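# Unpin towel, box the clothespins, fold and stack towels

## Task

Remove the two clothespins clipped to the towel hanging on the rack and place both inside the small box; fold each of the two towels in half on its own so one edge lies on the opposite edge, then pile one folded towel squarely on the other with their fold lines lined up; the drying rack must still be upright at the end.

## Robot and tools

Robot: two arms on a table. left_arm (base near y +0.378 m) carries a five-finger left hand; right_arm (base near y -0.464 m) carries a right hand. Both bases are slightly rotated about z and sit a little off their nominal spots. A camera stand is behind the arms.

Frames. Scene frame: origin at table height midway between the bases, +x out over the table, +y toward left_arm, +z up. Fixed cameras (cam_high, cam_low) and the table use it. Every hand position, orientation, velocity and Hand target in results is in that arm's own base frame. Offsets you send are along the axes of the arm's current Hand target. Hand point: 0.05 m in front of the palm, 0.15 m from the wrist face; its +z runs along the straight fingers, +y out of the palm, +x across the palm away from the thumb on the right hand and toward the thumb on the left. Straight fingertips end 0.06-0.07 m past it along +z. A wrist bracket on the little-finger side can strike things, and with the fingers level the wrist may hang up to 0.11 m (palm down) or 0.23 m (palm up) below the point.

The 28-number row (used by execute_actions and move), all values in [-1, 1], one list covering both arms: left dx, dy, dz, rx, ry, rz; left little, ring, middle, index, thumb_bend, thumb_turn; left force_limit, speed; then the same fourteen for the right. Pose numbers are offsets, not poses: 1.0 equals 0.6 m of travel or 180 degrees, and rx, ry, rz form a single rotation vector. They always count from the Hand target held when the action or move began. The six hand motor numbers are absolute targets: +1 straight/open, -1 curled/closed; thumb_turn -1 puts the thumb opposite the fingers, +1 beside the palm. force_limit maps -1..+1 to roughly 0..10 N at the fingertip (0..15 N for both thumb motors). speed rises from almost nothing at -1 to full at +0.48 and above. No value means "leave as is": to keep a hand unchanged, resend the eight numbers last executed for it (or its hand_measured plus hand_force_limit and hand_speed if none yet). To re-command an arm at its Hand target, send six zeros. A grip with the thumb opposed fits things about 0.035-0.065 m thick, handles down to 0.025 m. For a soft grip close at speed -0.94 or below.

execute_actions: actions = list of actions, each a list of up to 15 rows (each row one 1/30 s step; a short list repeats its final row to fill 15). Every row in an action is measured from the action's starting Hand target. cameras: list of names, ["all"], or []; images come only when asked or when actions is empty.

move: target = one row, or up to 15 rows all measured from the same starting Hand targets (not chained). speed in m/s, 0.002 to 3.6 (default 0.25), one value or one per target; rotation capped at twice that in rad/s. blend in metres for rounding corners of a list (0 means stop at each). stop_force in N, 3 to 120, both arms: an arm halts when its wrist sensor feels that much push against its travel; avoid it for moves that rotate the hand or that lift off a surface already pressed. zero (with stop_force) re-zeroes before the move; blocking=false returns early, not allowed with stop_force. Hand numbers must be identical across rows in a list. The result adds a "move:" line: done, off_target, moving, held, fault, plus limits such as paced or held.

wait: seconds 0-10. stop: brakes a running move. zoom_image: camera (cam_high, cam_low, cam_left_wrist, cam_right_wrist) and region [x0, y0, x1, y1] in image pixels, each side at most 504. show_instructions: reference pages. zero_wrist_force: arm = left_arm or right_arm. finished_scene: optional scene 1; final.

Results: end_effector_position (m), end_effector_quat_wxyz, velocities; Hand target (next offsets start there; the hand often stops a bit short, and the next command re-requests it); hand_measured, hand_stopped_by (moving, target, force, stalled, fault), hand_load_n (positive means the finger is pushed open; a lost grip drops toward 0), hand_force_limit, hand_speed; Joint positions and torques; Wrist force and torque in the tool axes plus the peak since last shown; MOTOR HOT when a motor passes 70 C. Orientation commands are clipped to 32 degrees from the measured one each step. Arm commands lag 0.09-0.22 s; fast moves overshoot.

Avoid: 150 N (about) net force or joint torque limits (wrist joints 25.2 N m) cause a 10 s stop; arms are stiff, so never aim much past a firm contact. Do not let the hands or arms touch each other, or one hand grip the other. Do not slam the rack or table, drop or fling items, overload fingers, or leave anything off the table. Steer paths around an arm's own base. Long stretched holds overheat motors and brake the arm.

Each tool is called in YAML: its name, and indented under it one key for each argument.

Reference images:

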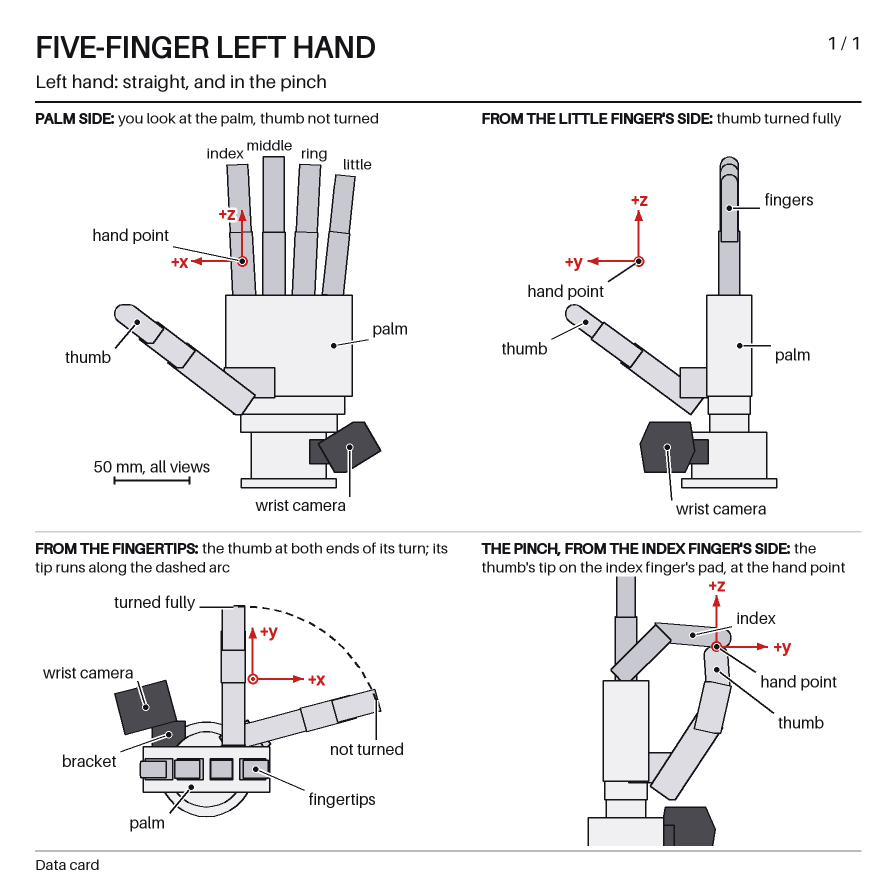

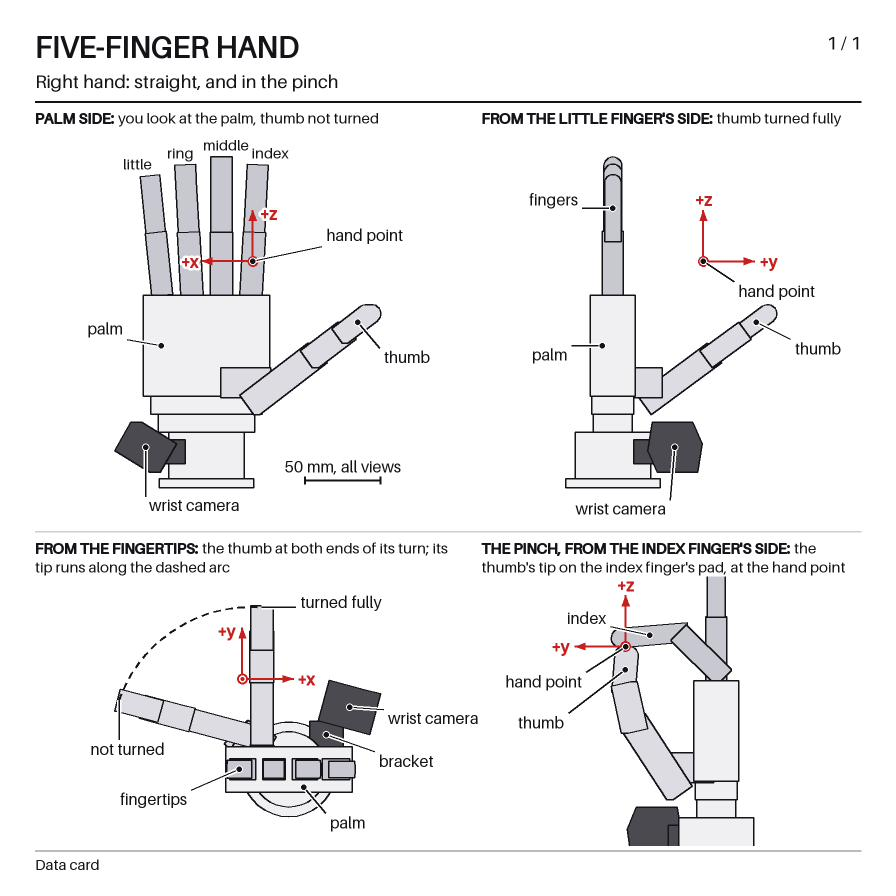

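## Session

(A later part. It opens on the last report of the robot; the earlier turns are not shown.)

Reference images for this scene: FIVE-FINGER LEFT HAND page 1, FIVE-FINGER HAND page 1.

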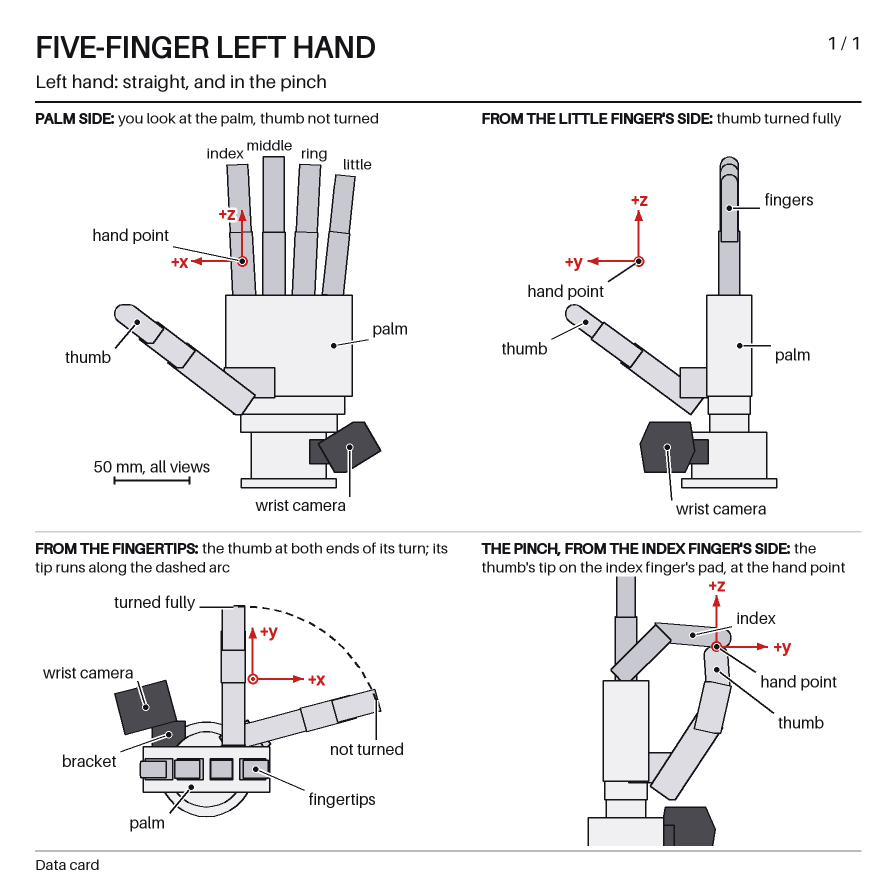

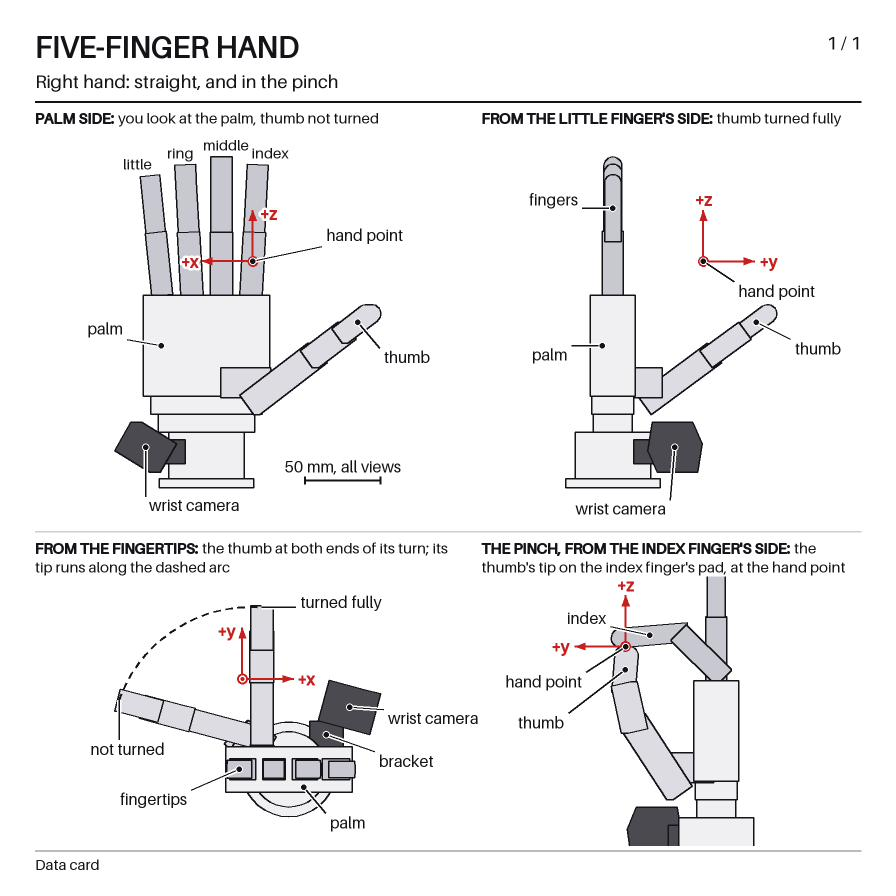

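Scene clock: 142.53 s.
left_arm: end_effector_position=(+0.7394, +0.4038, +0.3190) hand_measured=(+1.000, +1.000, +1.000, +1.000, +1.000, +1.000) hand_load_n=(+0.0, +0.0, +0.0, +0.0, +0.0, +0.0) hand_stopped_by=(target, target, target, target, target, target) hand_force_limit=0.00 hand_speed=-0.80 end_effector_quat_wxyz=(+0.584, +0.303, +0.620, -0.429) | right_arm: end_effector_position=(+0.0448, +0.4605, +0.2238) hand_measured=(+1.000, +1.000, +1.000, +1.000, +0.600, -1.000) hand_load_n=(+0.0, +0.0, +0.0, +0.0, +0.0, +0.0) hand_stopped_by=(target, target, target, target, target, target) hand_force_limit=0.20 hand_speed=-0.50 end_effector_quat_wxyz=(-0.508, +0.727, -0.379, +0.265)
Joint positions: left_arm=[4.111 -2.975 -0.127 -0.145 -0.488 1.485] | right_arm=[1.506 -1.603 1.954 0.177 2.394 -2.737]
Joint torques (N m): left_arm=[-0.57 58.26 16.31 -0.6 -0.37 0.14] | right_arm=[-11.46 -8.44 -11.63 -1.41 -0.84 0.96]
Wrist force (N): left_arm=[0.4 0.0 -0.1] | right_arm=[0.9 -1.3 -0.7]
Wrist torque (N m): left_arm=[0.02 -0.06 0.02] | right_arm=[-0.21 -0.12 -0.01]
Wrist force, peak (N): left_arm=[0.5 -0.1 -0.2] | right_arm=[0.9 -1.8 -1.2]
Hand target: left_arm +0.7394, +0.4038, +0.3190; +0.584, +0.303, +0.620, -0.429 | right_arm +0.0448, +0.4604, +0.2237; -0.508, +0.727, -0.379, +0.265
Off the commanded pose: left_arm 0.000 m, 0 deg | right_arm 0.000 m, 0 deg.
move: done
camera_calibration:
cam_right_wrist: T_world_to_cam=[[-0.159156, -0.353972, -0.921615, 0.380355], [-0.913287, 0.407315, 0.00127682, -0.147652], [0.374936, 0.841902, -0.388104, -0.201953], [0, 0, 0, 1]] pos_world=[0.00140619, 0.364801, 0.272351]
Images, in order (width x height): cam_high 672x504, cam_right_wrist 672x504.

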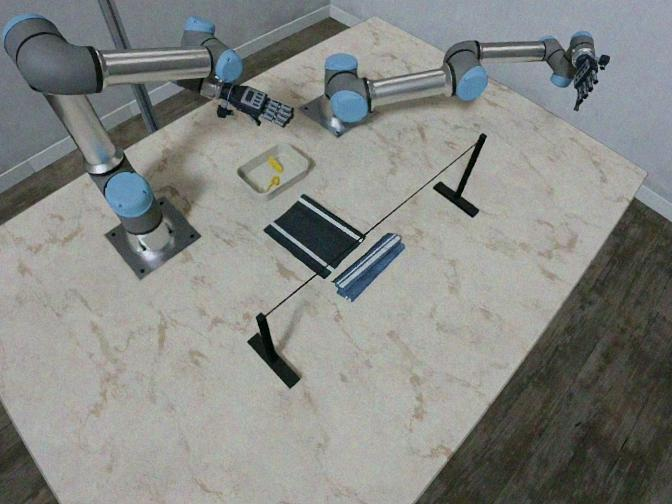

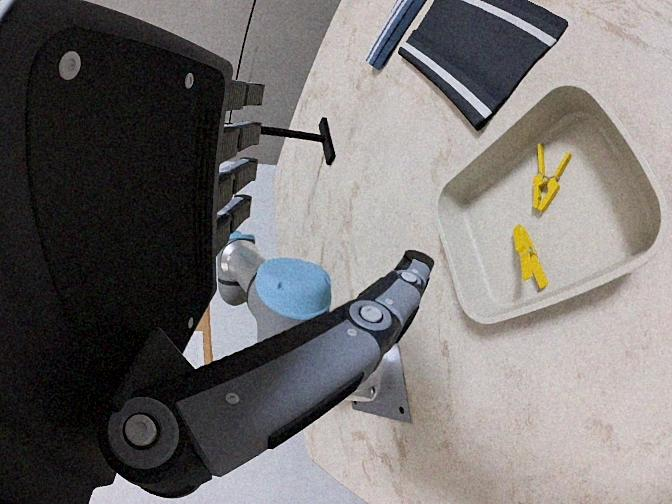

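move:
  target: [0,0,0,0,0,0,1,1,1,1,1,1,0,-0.8, 0.6858,-0.3193,0.0185,-0.1345,0.1653,0.1053,1,1,1,1,1,-1,0.2,-0.3]
  speed: 0.25
  cameras: ["cam_right_wrist","cam_high"]

zoom_image:
  camera: "cam_right_wrist"
  region: [260, 60, 672, 470]

Scene clock: 145.33 s.
left_arm: end_effector_position=(+0.7394, +0.4038, +0.3190) hand_measured=(+1.000, +1.000, +1.000, +1.000, +1.000, +1.000) hand_load_n=(+0.0, +0.0, +0.0, +0.0, +0.0, +0.0) hand_stopped_by=(target, target, target, target, target, target) hand_force_limit=0.00 hand_speed=-0.80 end_effector_quat_wxyz=(+0.584, +0.303, +0.620, -0.429) | right_arm: end_effector_position=(+0.3428, +0.1668, +0.3999) hand_measured=(+1.000, +1.000, +1.000, +1.000, +1.000, -1.000) hand_load_n=(+0.0, +0.0, +0.0, +0.0, +0.0, +0.0) hand_stopped_by=(target, target, target, target, target, target) hand_force_limit=0.20 hand_speed=-0.30 end_effector_quat_wxyz=(-0.270, +0.653, -0.654, +0.271)
Joint positions: left_arm=[4.111 -2.975 -0.127 -0.145 -0.488 1.485] | right_arm=[0.014 -1.795 1.503 1.079 1.582 -3.131]
Joint torques (N m): left_arm=[-0.16 58.78 16.62 -0.73 -0.13 0.19] | right_arm=[-8.68 -1.43 -27 1.02 1.77 1.32]
Wrist force (N): left_arm=[0.1 0.0 -0.3] | right_arm=[0.7 -1.3 -1.0]
Wrist torque (N m): left_arm=[0.01 -0.01 0.00] | right_arm=[-0.16 -0.09 -0.22]
Wrist force, peak (N): left_arm=[0.4 -0.1 -0.4] | right_arm=[2.0 -2.8 -0.8]
Hand target: left_arm +0.7394, +0.4038, +0.3190; +0.584, +0.303, +0.620, -0.429 | right_arm +0.3429, +0.1668, +0.3999; -0.270, +0.653, -0.654, +0.271
Off the commanded pose: left_arm 0.000 m, 0 deg | right_arm 0.000 m, 0 deg.
move: done
camera_calibration:
cam_right_wrist: T_world_to_cam=[[-0.69146, -0.198825, -0.694516, 0.551975], [-0.465744, 0.857601, 0.218182, -0.0713498], [0.552238, 0.47433, -0.685598, 0.121301], [0, 0, 0, 1]] pos_world=[0.281451, 0.113399, 0.482087]
Images, in order (width x height): cam_high 672x504, cam_right_wrist 672x504.

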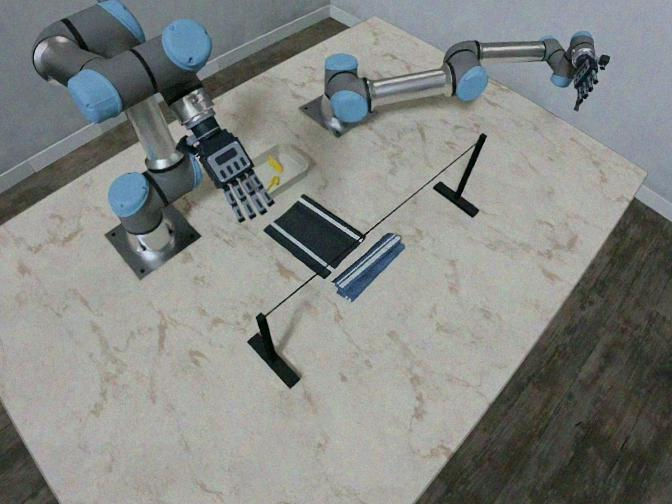

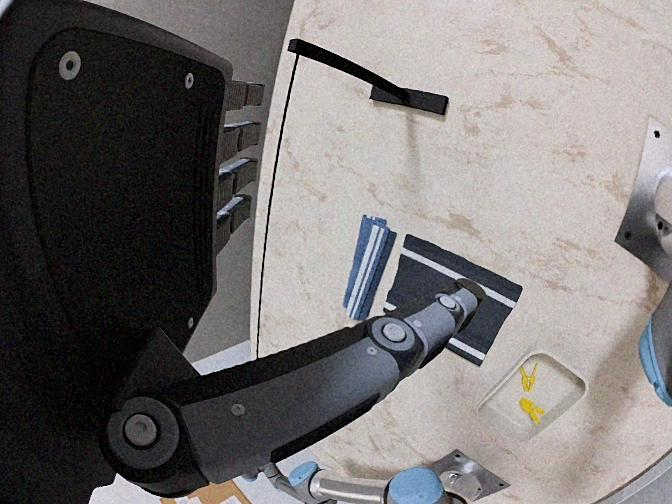

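Scaled by 1.223 from the camera's 672x504 image, which has a finer 960x720 frame.

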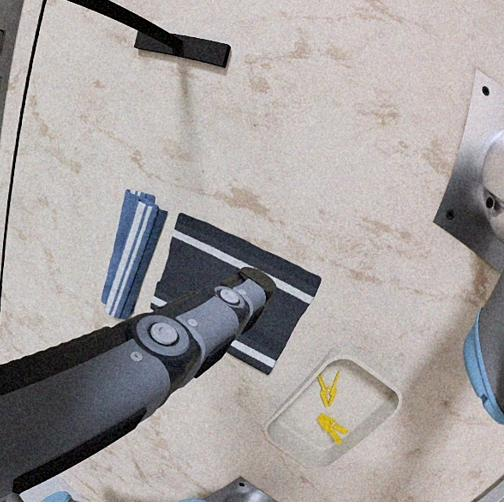

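wait:
  seconds: 0.1
  cameras: ["cam_low","cam_high"]

zoom_image:
  camera: "cam_low"
  region: [270, 280, 390, 330]

zoom_image:
  camera: "cam_high"
  region: [260, 190, 410, 310]

Scene clock: 146.13 s.
left_arm: end_effector_position=(+0.7394, +0.4038, +0.3190) hand_measured=(+1.000, +1.000, +1.000, +1.000, +1.000, +1.000) hand_load_n=(+0.0, +0.0, +0.0, +0.0, +0.0, +0.0) hand_stopped_by=(target, target, target, target, target, target) hand_force_limit=0.00 hand_speed=-0.80 end_effector_quat_wxyz=(+0.584, +0.303, +0.620, -0.429) | right_arm: end_effector_position=(+0.3429, +0.1668, +0.3999) hand_measured=(+1.000, +1.000, +1.000, +1.000, +1.000, -1.000) hand_load_n=(+0.0, +0.0, -0.5, +0.0, +0.0, +0.0) hand_stopped_by=(target, target, target, target, target, target) hand_force_limit=0.20 hand_speed=-0.30 end_effector_quat_wxyz=(-0.270, +0.653, -0.654, +0.271)
Joint positions: left_arm=[4.111 -2.975 -0.127 -0.145 -0.488 1.485] | right_arm=[0.014 -1.795 1.502 1.079 1.582 -3.131]
Joint torques (N m): left_arm=[0.38 58.4 16.79 -0.61 -0.25 0.27] | right_arm=[-12.52 -0.36 -26.65 2.35 1.7 -0.14]
Wrist force (N): left_arm=[0.2 0.1 0.0] | right_arm=[0.7 -1.2 -0.8]
Wrist torque (N m): left_arm=[0.02 -0.03 0.01] | right_arm=[-0.15 -0.09 -0.22]
Wrist force, peak (N): left_arm=[0.3 -0.2 0.0] | right_arm=[0.6 -1.2 -1.5]
Hand target: left_arm +0.7394, +0.4038, +0.3190; +0.584, +0.303, +0.620, -0.429 | right_arm +0.3429, +0.1668, +0.3999; -0.270, +0.653, -0.654, +0.271
Off the commanded pose: left_arm 0.000 m, 0 deg | right_arm 0.000 m, 0 deg.
wait: 0.10 s; at rest from the start
Images, in order (width x height): cam_high 672x504, cam_low 672x504.

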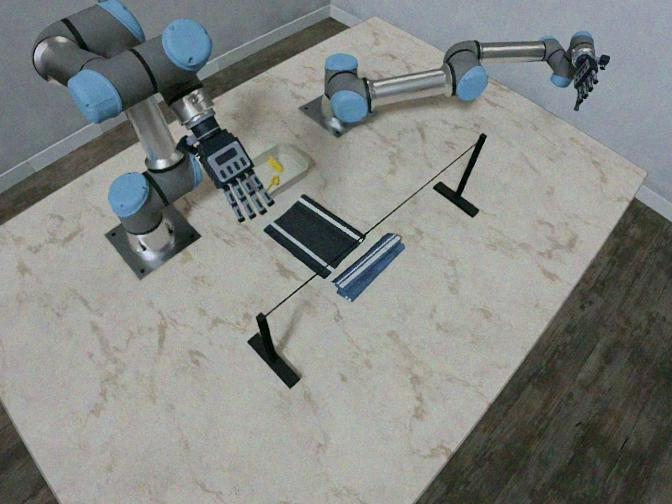

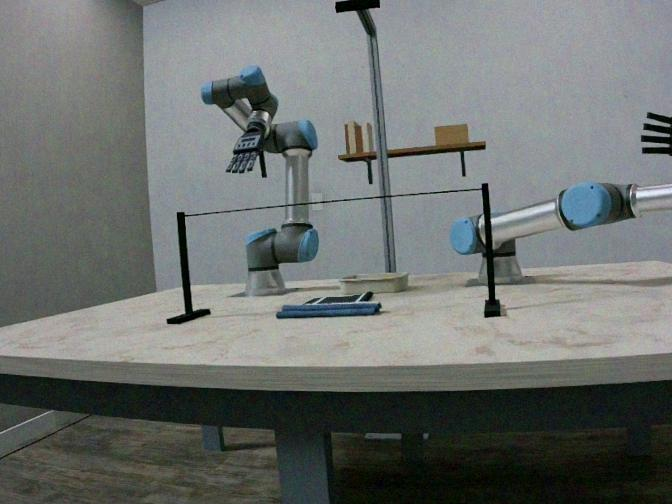

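Scaled by 4.200 from the camera's 672x504 image, which has a finer 960x720 frame.

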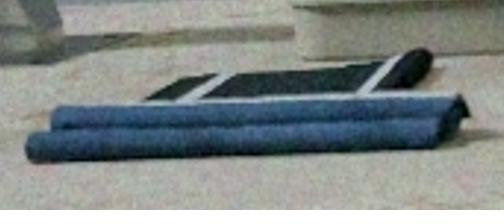

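Scaled by 3.360 from the camera's 672x504 image, which has a finer 960x720 frame.

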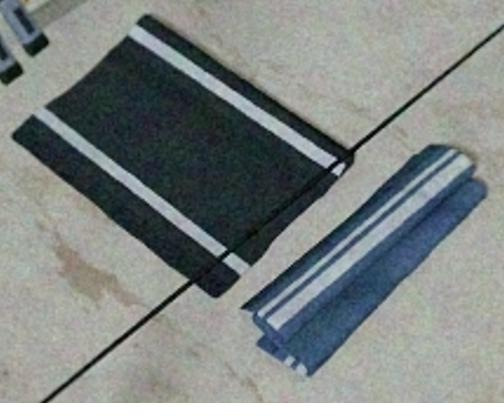

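move:
  target: [0,0,0,0,0,0,1,1,1,1,1,1,0,-0.8, -0.2552,0.2388,0.4682,0.1666,-0.0234,-0.0135,1,1,0.2,0.2,0.15,-1,-0.4,0]
  speed: 0.2
  cameras: ["cam_right_wrist","cam_high","cam_low"]

zoom_image:
  camera: "cam_high"
  region: [260, 190, 410, 310]

Scene clock: 153.30 s.
left_arm: end_effector_position=(+0.7394, +0.4038, +0.3190) hand_measured=(+1.000, +1.000, +1.000, +1.000, +1.000, +1.000) hand_load_n=(+0.0, +0.0, +0.0, +0.0, +0.0, +0.0) hand_stopped_by=(target, target, target, target, target, target) hand_force_limit=0.00 hand_speed=-0.80 end_effector_quat_wxyz=(+0.584, +0.303, +0.620, -0.429) | right_arm: end_effector_position=(+0.4401, +0.3196, +0.0998) hand_measured=(+1.000, +1.000, +0.200, +0.200, +0.150, -1.000) hand_load_n=(+0.0, +0.0, +0.0, +0.0, +0.0, +0.0) hand_stopped_by=(target, target, target, target, target, target) hand_force_limit=-0.40 hand_speed=0.00 end_effector_quat_wxyz=(-0.447, +0.584, -0.537, +0.412)
Joint positions: left_arm=[4.111 -2.975 -0.127 -0.145 -0.488 1.485] | right_arm=[0.499 -1.432 2.173 -0.455 1.972 -3.028]
Joint torques (N m): left_arm=[-0.14 57.78 16.16 -0.54 -0.24 -0.01] | right_arm=[-12.75 -11.83 -20.58 -2.81 -1.15 1.95]
Wrist force (N): left_arm=[0.2 0.0 -0.2] | right_arm=[1.5 -1.4 -0.8]
Wrist torque (N m): left_arm=[0.01 -0.03 0.01] | right_arm=[-0.20 -0.21 -0.03]
Wrist force, peak (N): left_arm=[0.4 0.2 -0.2] | right_arm=[1.4 -2.0 -2.4]
Hand target: left_arm +0.7394, +0.4038, +0.3190; +0.584, +0.303, +0.620, -0.429 | right_arm +0.4402, +0.3195, +0.0997; -0.447, +0.584, -0.537, +0.412
Off the commanded pose: left_arm 0.000 m, 0 deg | right_arm 0.000 m, 0 deg.
move: done
camera_calibration:
cam_right_wrist: T_world_to_cam=[[-0.233998, -0.219858, -0.947052, 0.271762], [-0.58275, 0.811438, -0.0443896, 0.000903182], [0.778234, 0.541507, -0.317997, -0.368164], [0, 0, 0, 1]] pos_world=[0.350635, 0.258379, 0.140338]
Images, in order (width x height): cam_high 672x504, cam_low 672x504, cam_right_wrist 672x504.

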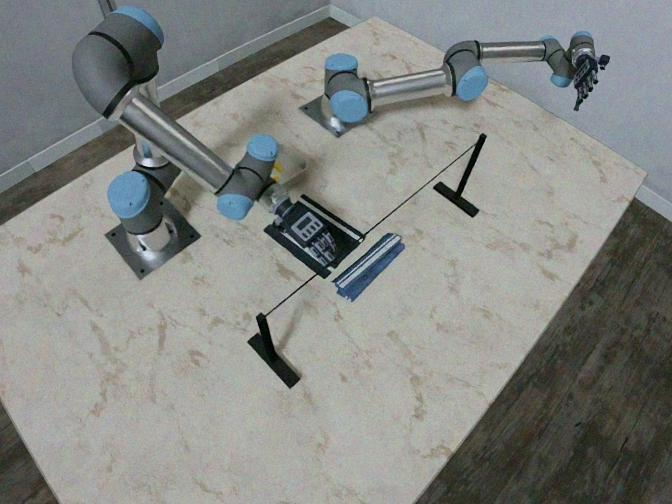

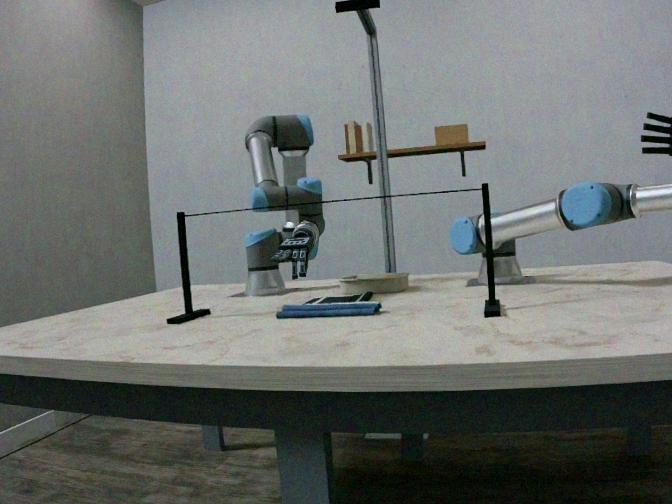

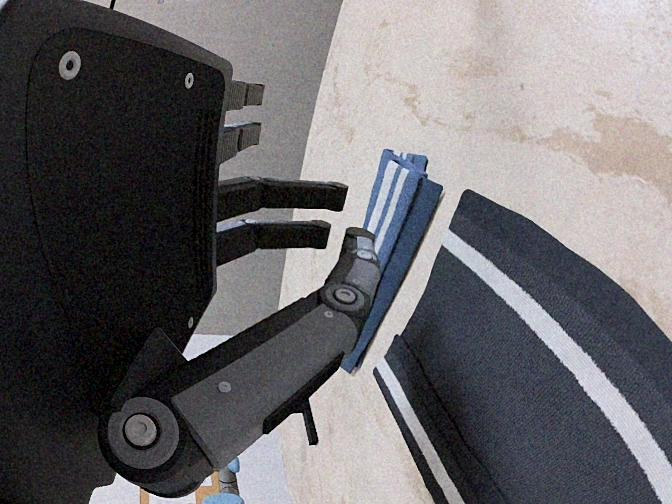

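Scaled by 3.360 from the camera's 672x504 image, which has a finer 960x720 frame.

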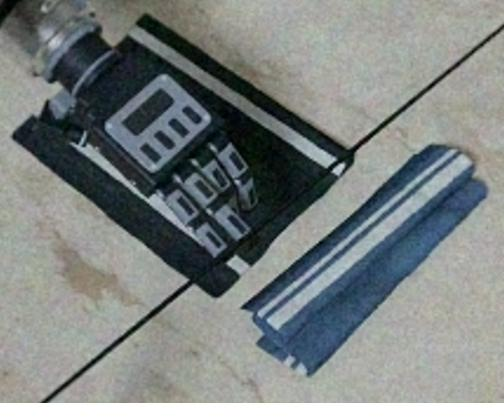

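move:
  target: [0,0,0,0,0,0,1,1,1,1,1,1,0,-0.8, 0,0.1111,0.0298,0,0,0,1,1,0.2,0.2,0.15,-1,-0.4,0]
  speed: 0.1
  cameras: []

move:
  target: [0,0,0,0,0,0,1,1,1,1,1,1,0,-0.8, 0,0.0450,0.0121,0,0,0,1,1,0.2,0.2,0.15,-1,-0.4,0]
  speed: 0.015
  stop_force: 3
  cameras: ["cam_right_wrist","cam_high"]

zoom_image:
  camera: "cam_high"
  region: [260, 190, 410, 310]

Scene clock: 154.77 s.
left_arm: end_effector_position=(+0.7394, +0.4038, +0.3190) hand_measured=(+1.000, +1.000, +1.000, +1.000, +1.000, +1.000) hand_load_n=(+0.0, +0.0, +0.0, +0.0, +0.0, +0.0) hand_stopped_by=(target, target, target, target, target, target) hand_force_limit=0.00 hand_speed=-0.80 end_effector_quat_wxyz=(+0.584, +0.303, +0.620, -0.429) | right_arm: end_effector_position=(+0.4401, +0.3194, +0.0307) hand_measured=(+1.000, +1.000, +0.200, +0.200, +0.150, -1.000) hand_load_n=(+0.0, +0.0, -0.5, +0.0, +0.0, +0.0) hand_stopped_by=(target, target, target, target, target, target) hand_force_limit=-0.40 hand_speed=0.00 end_effector_quat_wxyz=(-0.447, +0.584, -0.537, +0.412)
Joint positions: left_arm=[4.111 -2.975 -0.127 -0.145 -0.488 1.485] | right_arm=[0.499 -1.28 2.235 -0.669 1.972 -3.028]
Joint torques (N m): left_arm=[-1.01 57.89 15.45 -0.46 -0.17 0.15] | right_arm=[-7.41 -23.71 -20.18 -1.23 -0.48 -1.17]
Wrist force (N): left_arm=[0.2 0.0 0.0] | right_arm=[1.0 -1.1 -0.8]
Wrist torque (N m): left_arm=[0.00 -0.02 0.01] | right_arm=[-0.17 -0.14 -0.11]
Wrist force, peak (N): left_arm=[0.3 -0.2 -0.4] | right_arm=[1.1 -2.0 -1.1]
Hand target: left_arm +0.7394, +0.4038, +0.3190; +0.584, +0.303, +0.620, -0.429 | right_arm +0.4401, +0.3195, +0.0307; -0.447, +0.584, -0.537, +0.412
Off the commanded pose: left_arm 0.000 m, 0 deg | right_arm 0.000 m, 0 deg.
move: done
No camera images: "cameras" was empty.

Scene clock: 156.93 s.
left_arm: end_effector_position=(+0.7394, +0.4038, +0.3190) hand_measured=(+1.000, +1.000, +1.000, +1.000, +1.000, +1.000) hand_load_n=(+0.0, +0.0, +0.0, +0.0, +0.0, +0.0) hand_stopped_by=(target, target, target, target, target, target) hand_force_limit=0.00 hand_speed=-0.80 end_effector_quat_wxyz=(+0.584, +0.303, +0.620, -0.429) | right_arm: end_effector_position=(+0.4401, +0.3195, +0.0152) hand_measured=(+1.000, +1.000, +0.200, +0.200, +0.150, -1.000) hand_load_n=(+0.0, +0.0, +1.0, +0.0, +0.0, +0.0) hand_stopped_by=(target, target, target, target, target, target) hand_force_limit=-0.40 hand_speed=0.00 end_effector_quat_wxyz=(-0.447, +0.584, -0.537, +0.412)
Joint positions: left_arm=[4.111 -2.975 -0.127 -0.145 -0.488 1.485] | right_arm=[0.499 -1.241 2.245 -0.718 1.972 -3.028]
Joint torques (N m): left_arm=[-0.52 57.62 15.55 -0.63 -0.22 0.02] | right_arm=[-2.23 -33.2 -17.97 -1.44 0.11 -1.35]
Wrist force (N): left_arm=[0.3 -0.1 -0.3] | right_arm=[1.2 -3.9 -1.9]
Wrist torque (N m): left_arm=[0.00 -0.04 0.02] | right_arm=[-0.06 -0.15 -0.15]
Wrist force, peak (N): left_arm=[0.4 -0.2 -0.3] | right_arm=[1.4 -7.6 -3.2]
Hand target: left_arm +0.7394, +0.4038, +0.3190; +0.584, +0.303, +0.620, -0.429 | right_arm +0.4401, +0.3195, +0.0152; -0.447, +0.584, -0.537, +0.412 (not the last commanded pose)
Off the commanded pose: left_arm 0.000 m, 0 deg | right_arm 0.012 m, 0 deg.
move: contact (right_arm)
camera_calibration:
cam_right_wrist: T_world_to_cam=[[-0.234018, -0.219706, -0.947082, 0.191517], [-0.58254, 0.811592, -0.0443327, -0.00297282], [0.778385, 0.541339, -0.317915, -0.395113], [0, 0, 0, 1]] pos_world=[0.350636, 0.25838, 0.0556381]
Images, in order (width x height): cam_high 672x504, cam_right_wrist 672x504.

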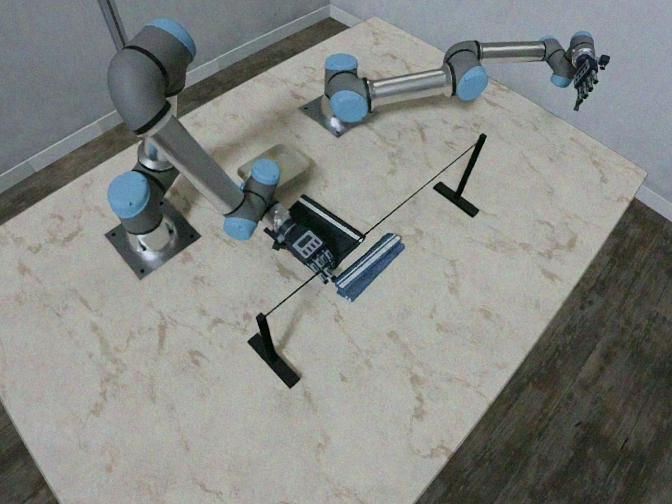

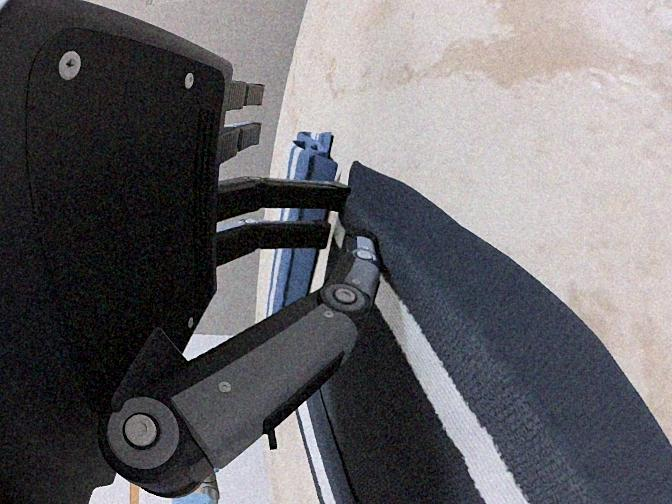

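Scaled by 3.360 from the camera's 672x504 image, which has a finer 960x720 frame.

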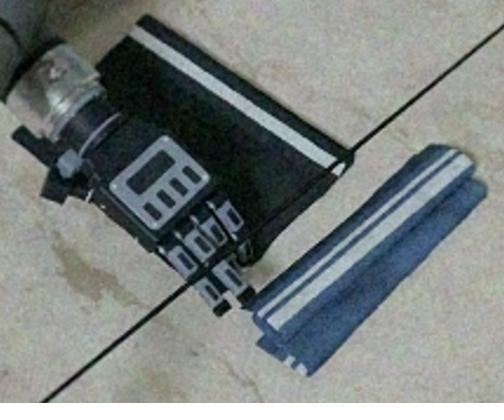

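move:
  target: [0,0,0,0,0,0,1,1,1,1,1,1,0,-0.8, 0,0,0,0,0,0,1,1,-0.5,-0.5,0.15,-1,0.0,-0.6]
  speed: 0.05
  cameras: ["cam_right_wrist","cam_high"]

zoom_image:
  camera: "cam_right_wrist"
  region: [210, 130, 500, 350]

zoom_image:
  camera: "cam_high"
  region: [300, 230, 370, 300]

Scene clock: 157.97 s.
left_arm: end_effector_position=(+0.7394, +0.4038, +0.3190) hand_measured=(+1.000, +1.000, +1.000, +1.000, +1.000, +1.000) hand_load_n=(+0.0, +0.0, +0.0, +0.0, +0.0, +0.0) hand_stopped_by=(target, target, target, target, target, target) hand_force_limit=0.00 hand_speed=-0.80 end_effector_quat_wxyz=(+0.584, +0.303, +0.620, -0.429) | right_arm: end_effector_position=(+0.4402, +0.3195, +0.0152) hand_measured=(+1.000, +1.000, +0.168, -0.310, +0.150, -1.000) hand_load_n=(+0.0, +0.0, +6.0, +5.5, +1.5, -6.5) hand_stopped_by=(target, target, force, force, target, target) hand_force_limit=0.00 hand_speed=-0.60 end_effector_quat_wxyz=(-0.448, +0.584, -0.537, +0.412)
Joint positions: left_arm=[4.111 -2.975 -0.127 -0.145 -0.488 1.485] | right_arm=[0.499 -1.241 2.245 -0.718 1.972 -3.028]
Joint torques (N m): left_arm=[-1.18 57.76 15.52 -0.76 -0.26 0.29] | right_arm=[-1.73 -22.25 -3.41 2.83 0.13 -1.04]
Wrist force (N): left_arm=[0.3 0.3 0.0] | right_arm=[1.2 -9.2 -1.1]
Wrist torque (N m): left_arm=[0.05 -0.04 0.01] | right_arm=[0.04 -0.14 -0.28]
Wrist force, peak (N): left_arm=[0.3 0.3 0.0] | right_arm=[1.4 -10.5 -0.9]
Hand target: left_arm +0.7394, +0.4038, +0.3190; +0.584, +0.303, +0.620, -0.429 | right_arm +0.4401, +0.3195, +0.0152; -0.447, +0.584, -0.537, +0.412
Off the commanded pose: left_arm 0.000 m, 0 deg | right_arm 0.000 m, 0 deg.
move: done
camera_calibration:
cam_right_wrist: T_world_to_cam=[[-0.233873, -0.219721, -0.947115, 0.191589], [-0.582623, 0.811529, -0.0443978, -0.00286098], [0.778366, 0.541428, -0.317809, -0.395181], [0, 0, 0, 1]] pos_world=[0.350736, 0.25838, 0.055738]
Images, in order (width x height): cam_high 672x504, cam_right_wrist 672x504.

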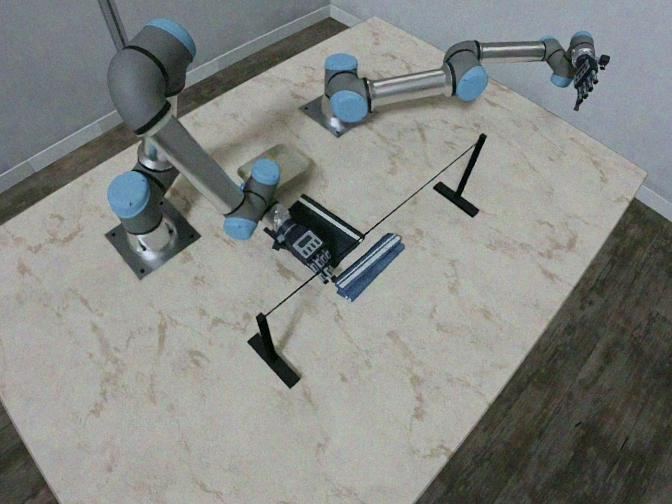

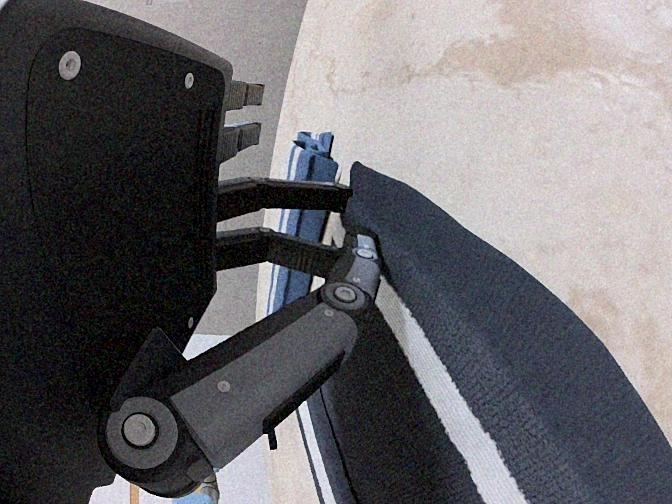

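Scaled by 1.738 from the camera's 672x504 image, which has a finer 960x720 frame.

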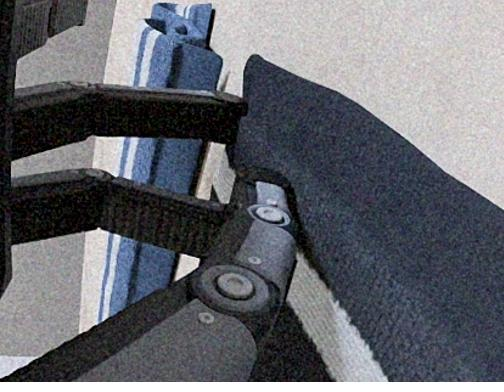

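Scaled by 7.200 from the camera's 672x504 image, which has a finer 960x720 frame.

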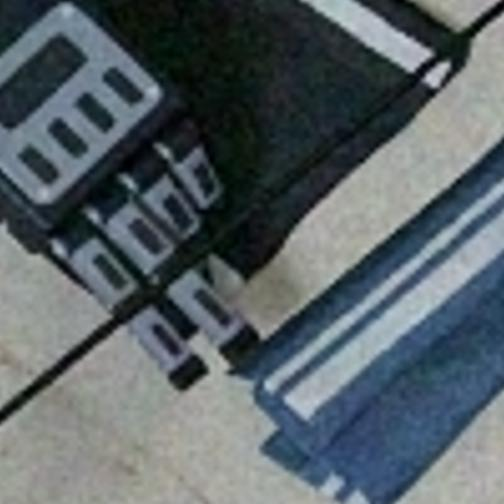

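move:
  target: [0,0,0,0,0,0,1,1,1,1,1,1,0,-0.8, 0,-0.0322,-0.0086,0,0,0,1,1,-0.5,-0.5,0.15,-1,0.0,-0.6]
  speed: 0.03
  cameras: ["cam_right_wrist","cam_high"]

zoom_image:
  camera: "cam_right_wrist"
  region: [210, 130, 500, 350]

zoom_image:
  camera: "cam_high"
  region: [300, 230, 370, 300]

Scene clock: 159.03 s.
left_arm: end_effector_position=(+0.7394, +0.4038, +0.3190) hand_measured=(+1.000, +1.000, +1.000, +1.000, +1.000, +1.000) hand_load_n=(+0.0, +0.0, +0.0, +0.0, +0.0, +0.0) hand_stopped_by=(target, target, target, target, target, target) hand_force_limit=0.00 hand_speed=-0.80 end_effector_quat_wxyz=(+0.584, +0.303, +0.620, -0.429) | right_arm: end_effector_position=(+0.4402, +0.3195, +0.0353) hand_measured=(+1.000, +1.000, +0.168, -0.310, +0.150, -1.000) hand_load_n=(+0.0, +0.0, +0.0, +5.5, +1.5, -7.0) hand_stopped_by=(target, target, force, force, target, target) hand_force_limit=0.00 hand_speed=-0.60 end_effector_quat_wxyz=(-0.448, +0.584, -0.537, +0.412) end_effector_velocity=(+0.001, +0.000, +0.000) end_effector_angular_velocity=(+0.002, -0.003, -0.001)
Joint positions: left_arm=[4.111 -2.975 -0.127 -0.145 -0.488 1.485] | right_arm=[0.499 -1.291 2.232 -0.655 1.972 -3.028]
Joint velocities: left_arm=[within noise] | right_arm=[-0.001 0.001 0 -0.005 0 0]
Joint torques (N m): left_arm=[-0.26 58.46 15.75 -0.66 -0.27 0.04] | right_arm=[-1.37 -11.62 -8.09 -2.64 0.3 -0.84]
Wrist force (N): left_arm=[0.2 -0.1 -0.1] | right_arm=[1.3 -1.5 -0.7]
Wrist torque (N m): left_arm=[-0.02 -0.02 0.01] | right_arm=[-0.23 -0.18 -0.10]
Wrist force, peak (N): left_arm=[0.4 -0.1 -0.3] | right_arm=[1.2 -9.7 -0.9]
Hand target: left_arm +0.7394, +0.4038, +0.3190; +0.584, +0.303, +0.620, -0.429 | right_arm +0.4402, +0.3195, +0.0352; -0.447, +0.584, -0.537, +0.412
Off the commanded pose: left_arm 0.000 m, 0 deg | right_arm 0.000 m, 0 deg.
move: done
camera_calibration:
cam_right_wrist: T_world_to_cam=[[-0.233873, -0.219721, -0.947115, 0.210626], [-0.582623, 0.811529, -0.0443978, -0.00196858], [0.778366, 0.541428, -0.317809, -0.388793], [0, 0, 0, 1]] pos_world=[0.350736, 0.25838, 0.075838]
Images, in order (width x height): cam_high 672x504, cam_right_wrist 672x504.

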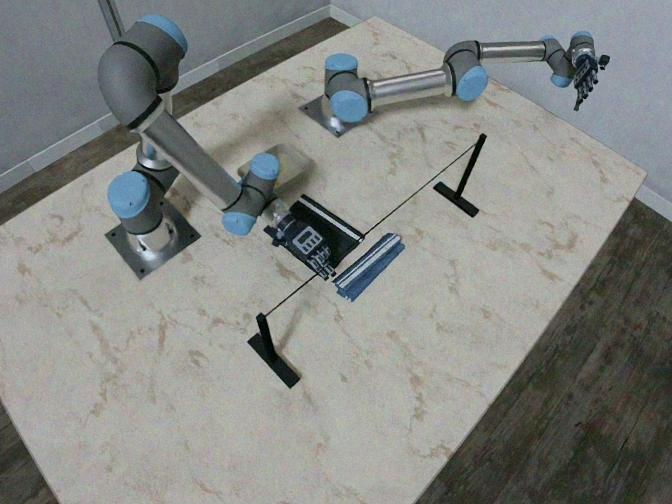

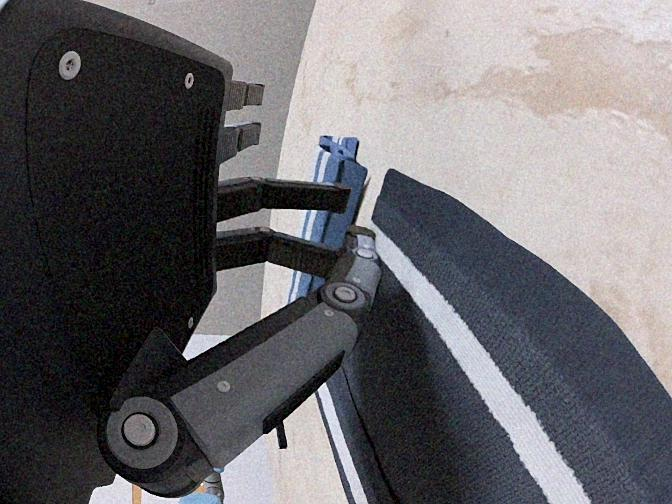

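Scaled by 1.738 from the camera's 672x504 image, which has a finer 960x720 frame.

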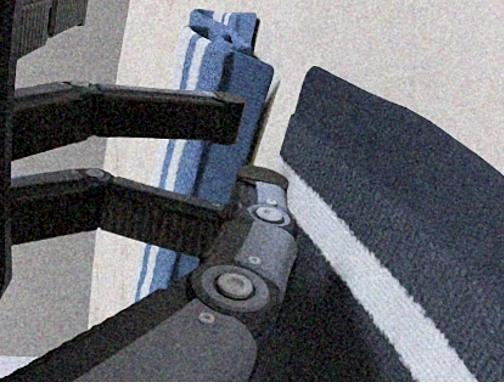

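Scaled by 7.200 from the camera's 672x504 image, which has a finer 960x720 frame.

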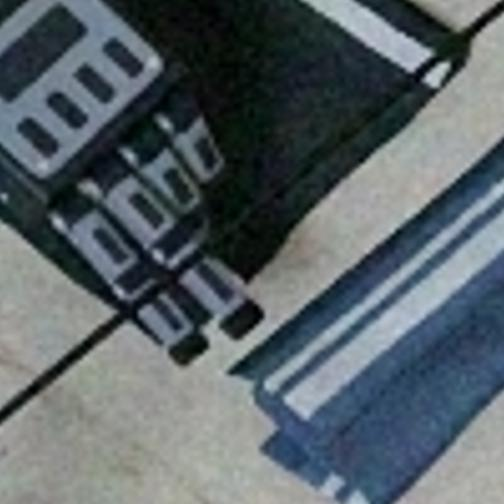

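move:
  target:
    - [0,0,0,0,0,0,1,1,1,1,1,1,0,-0.8, 0,0,0,0,0,0,1,1,0.15,0.7,0.25,-1,-0.4,0]
    - [0,0,0,0,0,0,1,1,1,1,1,1,0,-0.8, -0.0029,-0.0093,-0.0279,-0.0274,-0.1176,-0.0371,1,1,0.15,0.7,0.25,-1,-0.4,0]
  speed: 0.15
  cameras: ["cam_right_wrist"]

Scene clock: 162.70 s.
left_arm: end_effector_position=(+0.7394, +0.4038, +0.3190) hand_measured=(+1.000, +1.000, +1.000, +1.000, +1.000, +1.000) hand_load_n=(+0.0, +0.0, +0.0, +0.0, +0.0, +0.0) hand_stopped_by=(target, target, target, target, target, target) hand_force_limit=0.00 hand_speed=-0.80 end_effector_quat_wxyz=(+0.584, +0.303, +0.620, -0.429) | right_arm: end_effector_position=(+0.4255, +0.3199, +0.0450) hand_measured=(+1.000, +1.000, +0.150, +0.700, +0.250, -1.000) hand_load_n=(+0.0, +0.0, +0.0, +0.0, +0.0, +0.0) hand_stopped_by=(target, target, target, target, target, target) hand_force_limit=-0.40 hand_speed=0.00 end_effector_quat_wxyz=(-0.488, +0.698, -0.429, +0.300) end_effector_velocity=(-0.001, +0.001, +0.000) end_effector_angular_velocity=(+0.000, +0.001, +0.007)
Joint positions: left_arm=[4.111 -2.975 -0.127 -0.145 -0.488 1.485] | right_arm=[0.232 -1.405 2.28 -0.516 1.347 -3.225]
Joint velocities: left_arm=[within noise] | right_arm=[0.001 0.001 0 0 -0.006 -0.002]
Joint torques (N m): left_arm=[0.17 59.19 15.69 -0.65 -0.17 0.2] | right_arm=[10.58 -10.57 -6.18 -2.29 -1.02 1.17]
Wrist force (N): left_arm=[0.2 0.1 0.0] | right_arm=[1.3 -1.4 -1.1]
Wrist torque (N m): left_arm=[0.01 -0.02 0.01] | right_arm=[-0.19 -0.18 -0.20]
Wrist force, peak (N): left_arm=[0.5 0.0 -0.3] | right_arm=[1.4 -1.4 -1.1]
Hand target: left_arm +0.7394, +0.4038, +0.3190; +0.584, +0.303, +0.620, -0.429 | right_arm +0.4254, +0.3200, +0.0449; -0.488, +0.698, -0.428, +0.300
Off the commanded pose: left_arm 0.000 m, 0 deg | right_arm 0.000 m, 0 deg.
move: done
camera_calibration:
cam_right_wrist: T_world_to_cam=[[-0.206548, -0.328569, -0.921618, 0.238449], [-0.847477, 0.530832, 0.000683627, 0.189977], [0.489, 0.781191, -0.388097, -0.324869], [0, 0, 0, 1]] pos_world=[0.369113, 0.231286, 0.0935487]
Images, in order (width x height): cam_right_wrist 672x504.

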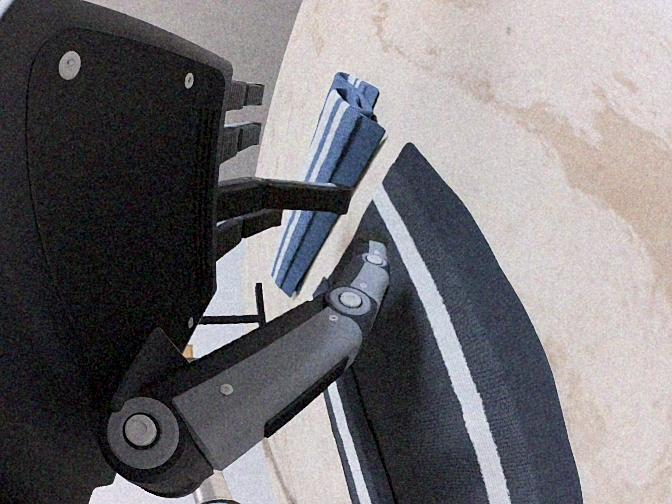

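move:
  target: [0,0,0,0,0,0,1,1,1,1,1,1,0,-0.8, 0,0.0624,0.0227,0,0,0,1,1,0.15,0.7,0.25,-1,-0.4,0]
  speed: 0.015
  stop_force: 3
  cameras: ["cam_right_wrist","cam_low"]

zoom_image:
  camera: "cam_right_wrist"
  region: [250, 130, 540, 350]

Scene clock: 165.60 s.
left_arm: end_effector_position=(+0.7394, +0.4038, +0.3190) hand_measured=(+1.000, +1.000, +1.000, +1.000, +1.000, +1.000) hand_load_n=(+0.0, +0.0, +0.0, +0.0, +0.0, +0.0) hand_stopped_by=(target, target, target, target, target, target) hand_force_limit=0.00 hand_speed=-0.80 end_effector_quat_wxyz=(+0.584, +0.303, +0.620, -0.429) | right_arm: end_effector_position=(+0.4253, +0.3200, +0.0190) hand_measured=(+1.000, +1.000, +0.150, +0.700, +0.250, -1.000) hand_load_n=(-0.5, +0.0, +0.5, +0.0, +0.0, +0.0) hand_stopped_by=(target, target, target, target, target, target) hand_force_limit=-0.40 hand_speed=0.00 end_effector_quat_wxyz=(-0.488, +0.698, -0.428, +0.300)
Joint positions: left_arm=[4.111 -2.975 -0.127 -0.145 -0.488 1.485] | right_arm=[0.232 -1.341 2.302 -0.602 1.347 -3.225]
Joint torques (N m): left_arm=[-0.58 57.87 15.03 -0.62 -0.14 0.2] | right_arm=[1.42 -29.85 -18.37 -1.54 -0.59 -0.56]
Wrist force (N): left_arm=[0.4 -0.2 -0.3] | right_arm=[1.0 -4.3 -2.0]
Wrist torque (N m): left_arm=[0.00 -0.05 0.02] | right_arm=[-0.12 -0.13 -0.29]
Wrist force, peak (N): left_arm=[0.4 -0.2 -0.3] | right_arm=[1.1 -7.8 -3.6]
Hand target: left_arm +0.7394, +0.4038, +0.3190; +0.584, +0.303, +0.620, -0.429 | right_arm +0.4253, +0.3200, +0.0190; -0.488, +0.698, -0.428, +0.300 (not the last commanded pose)
Off the commanded pose: left_arm 0.000 m, 0 deg | right_arm 0.014 m, 0 deg.
move: contact (right_arm)
camera_calibration:
cam_right_wrist: T_world_to_cam=[[-0.206569, -0.328689, -0.921571, 0.214531], [-0.847637, 0.530577, 0.000760102, 0.18997], [0.488714, 0.781314, -0.38821, -0.334903], [0, 0, 0, 1]] pos_world=[0.369013, 0.231385, 0.0675489]
Images, in order (width x height): cam_low 672x504, cam_right_wrist 672x504.

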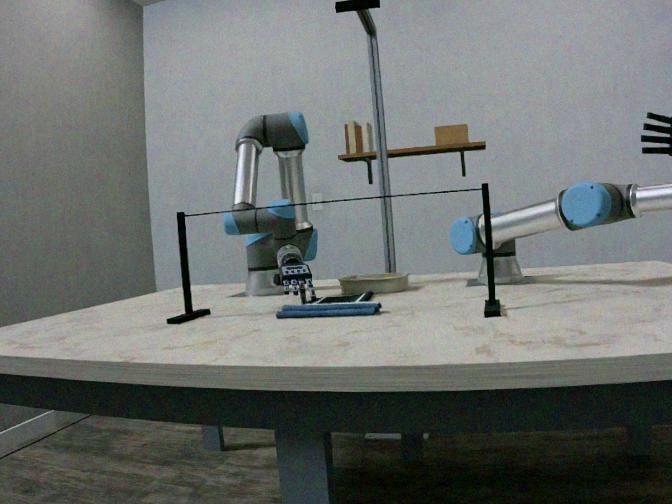

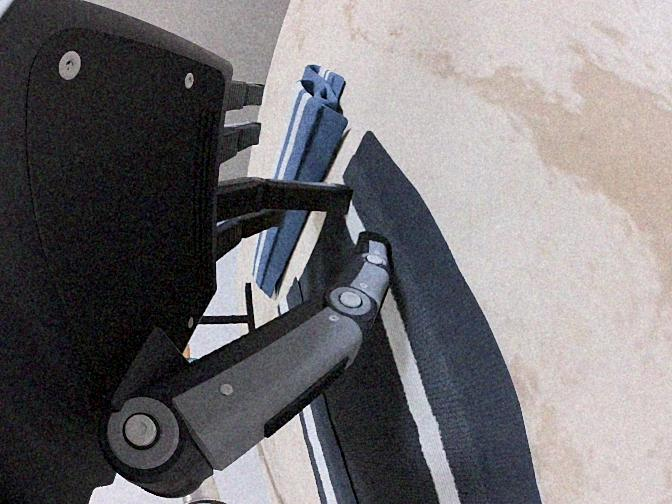

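Scaled by 1.738 from the camera's 672x504 image, which has a finer 960x720 frame.

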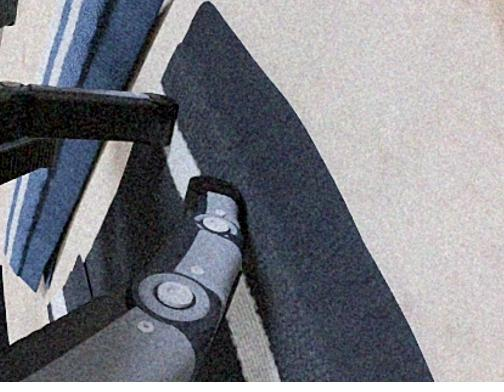

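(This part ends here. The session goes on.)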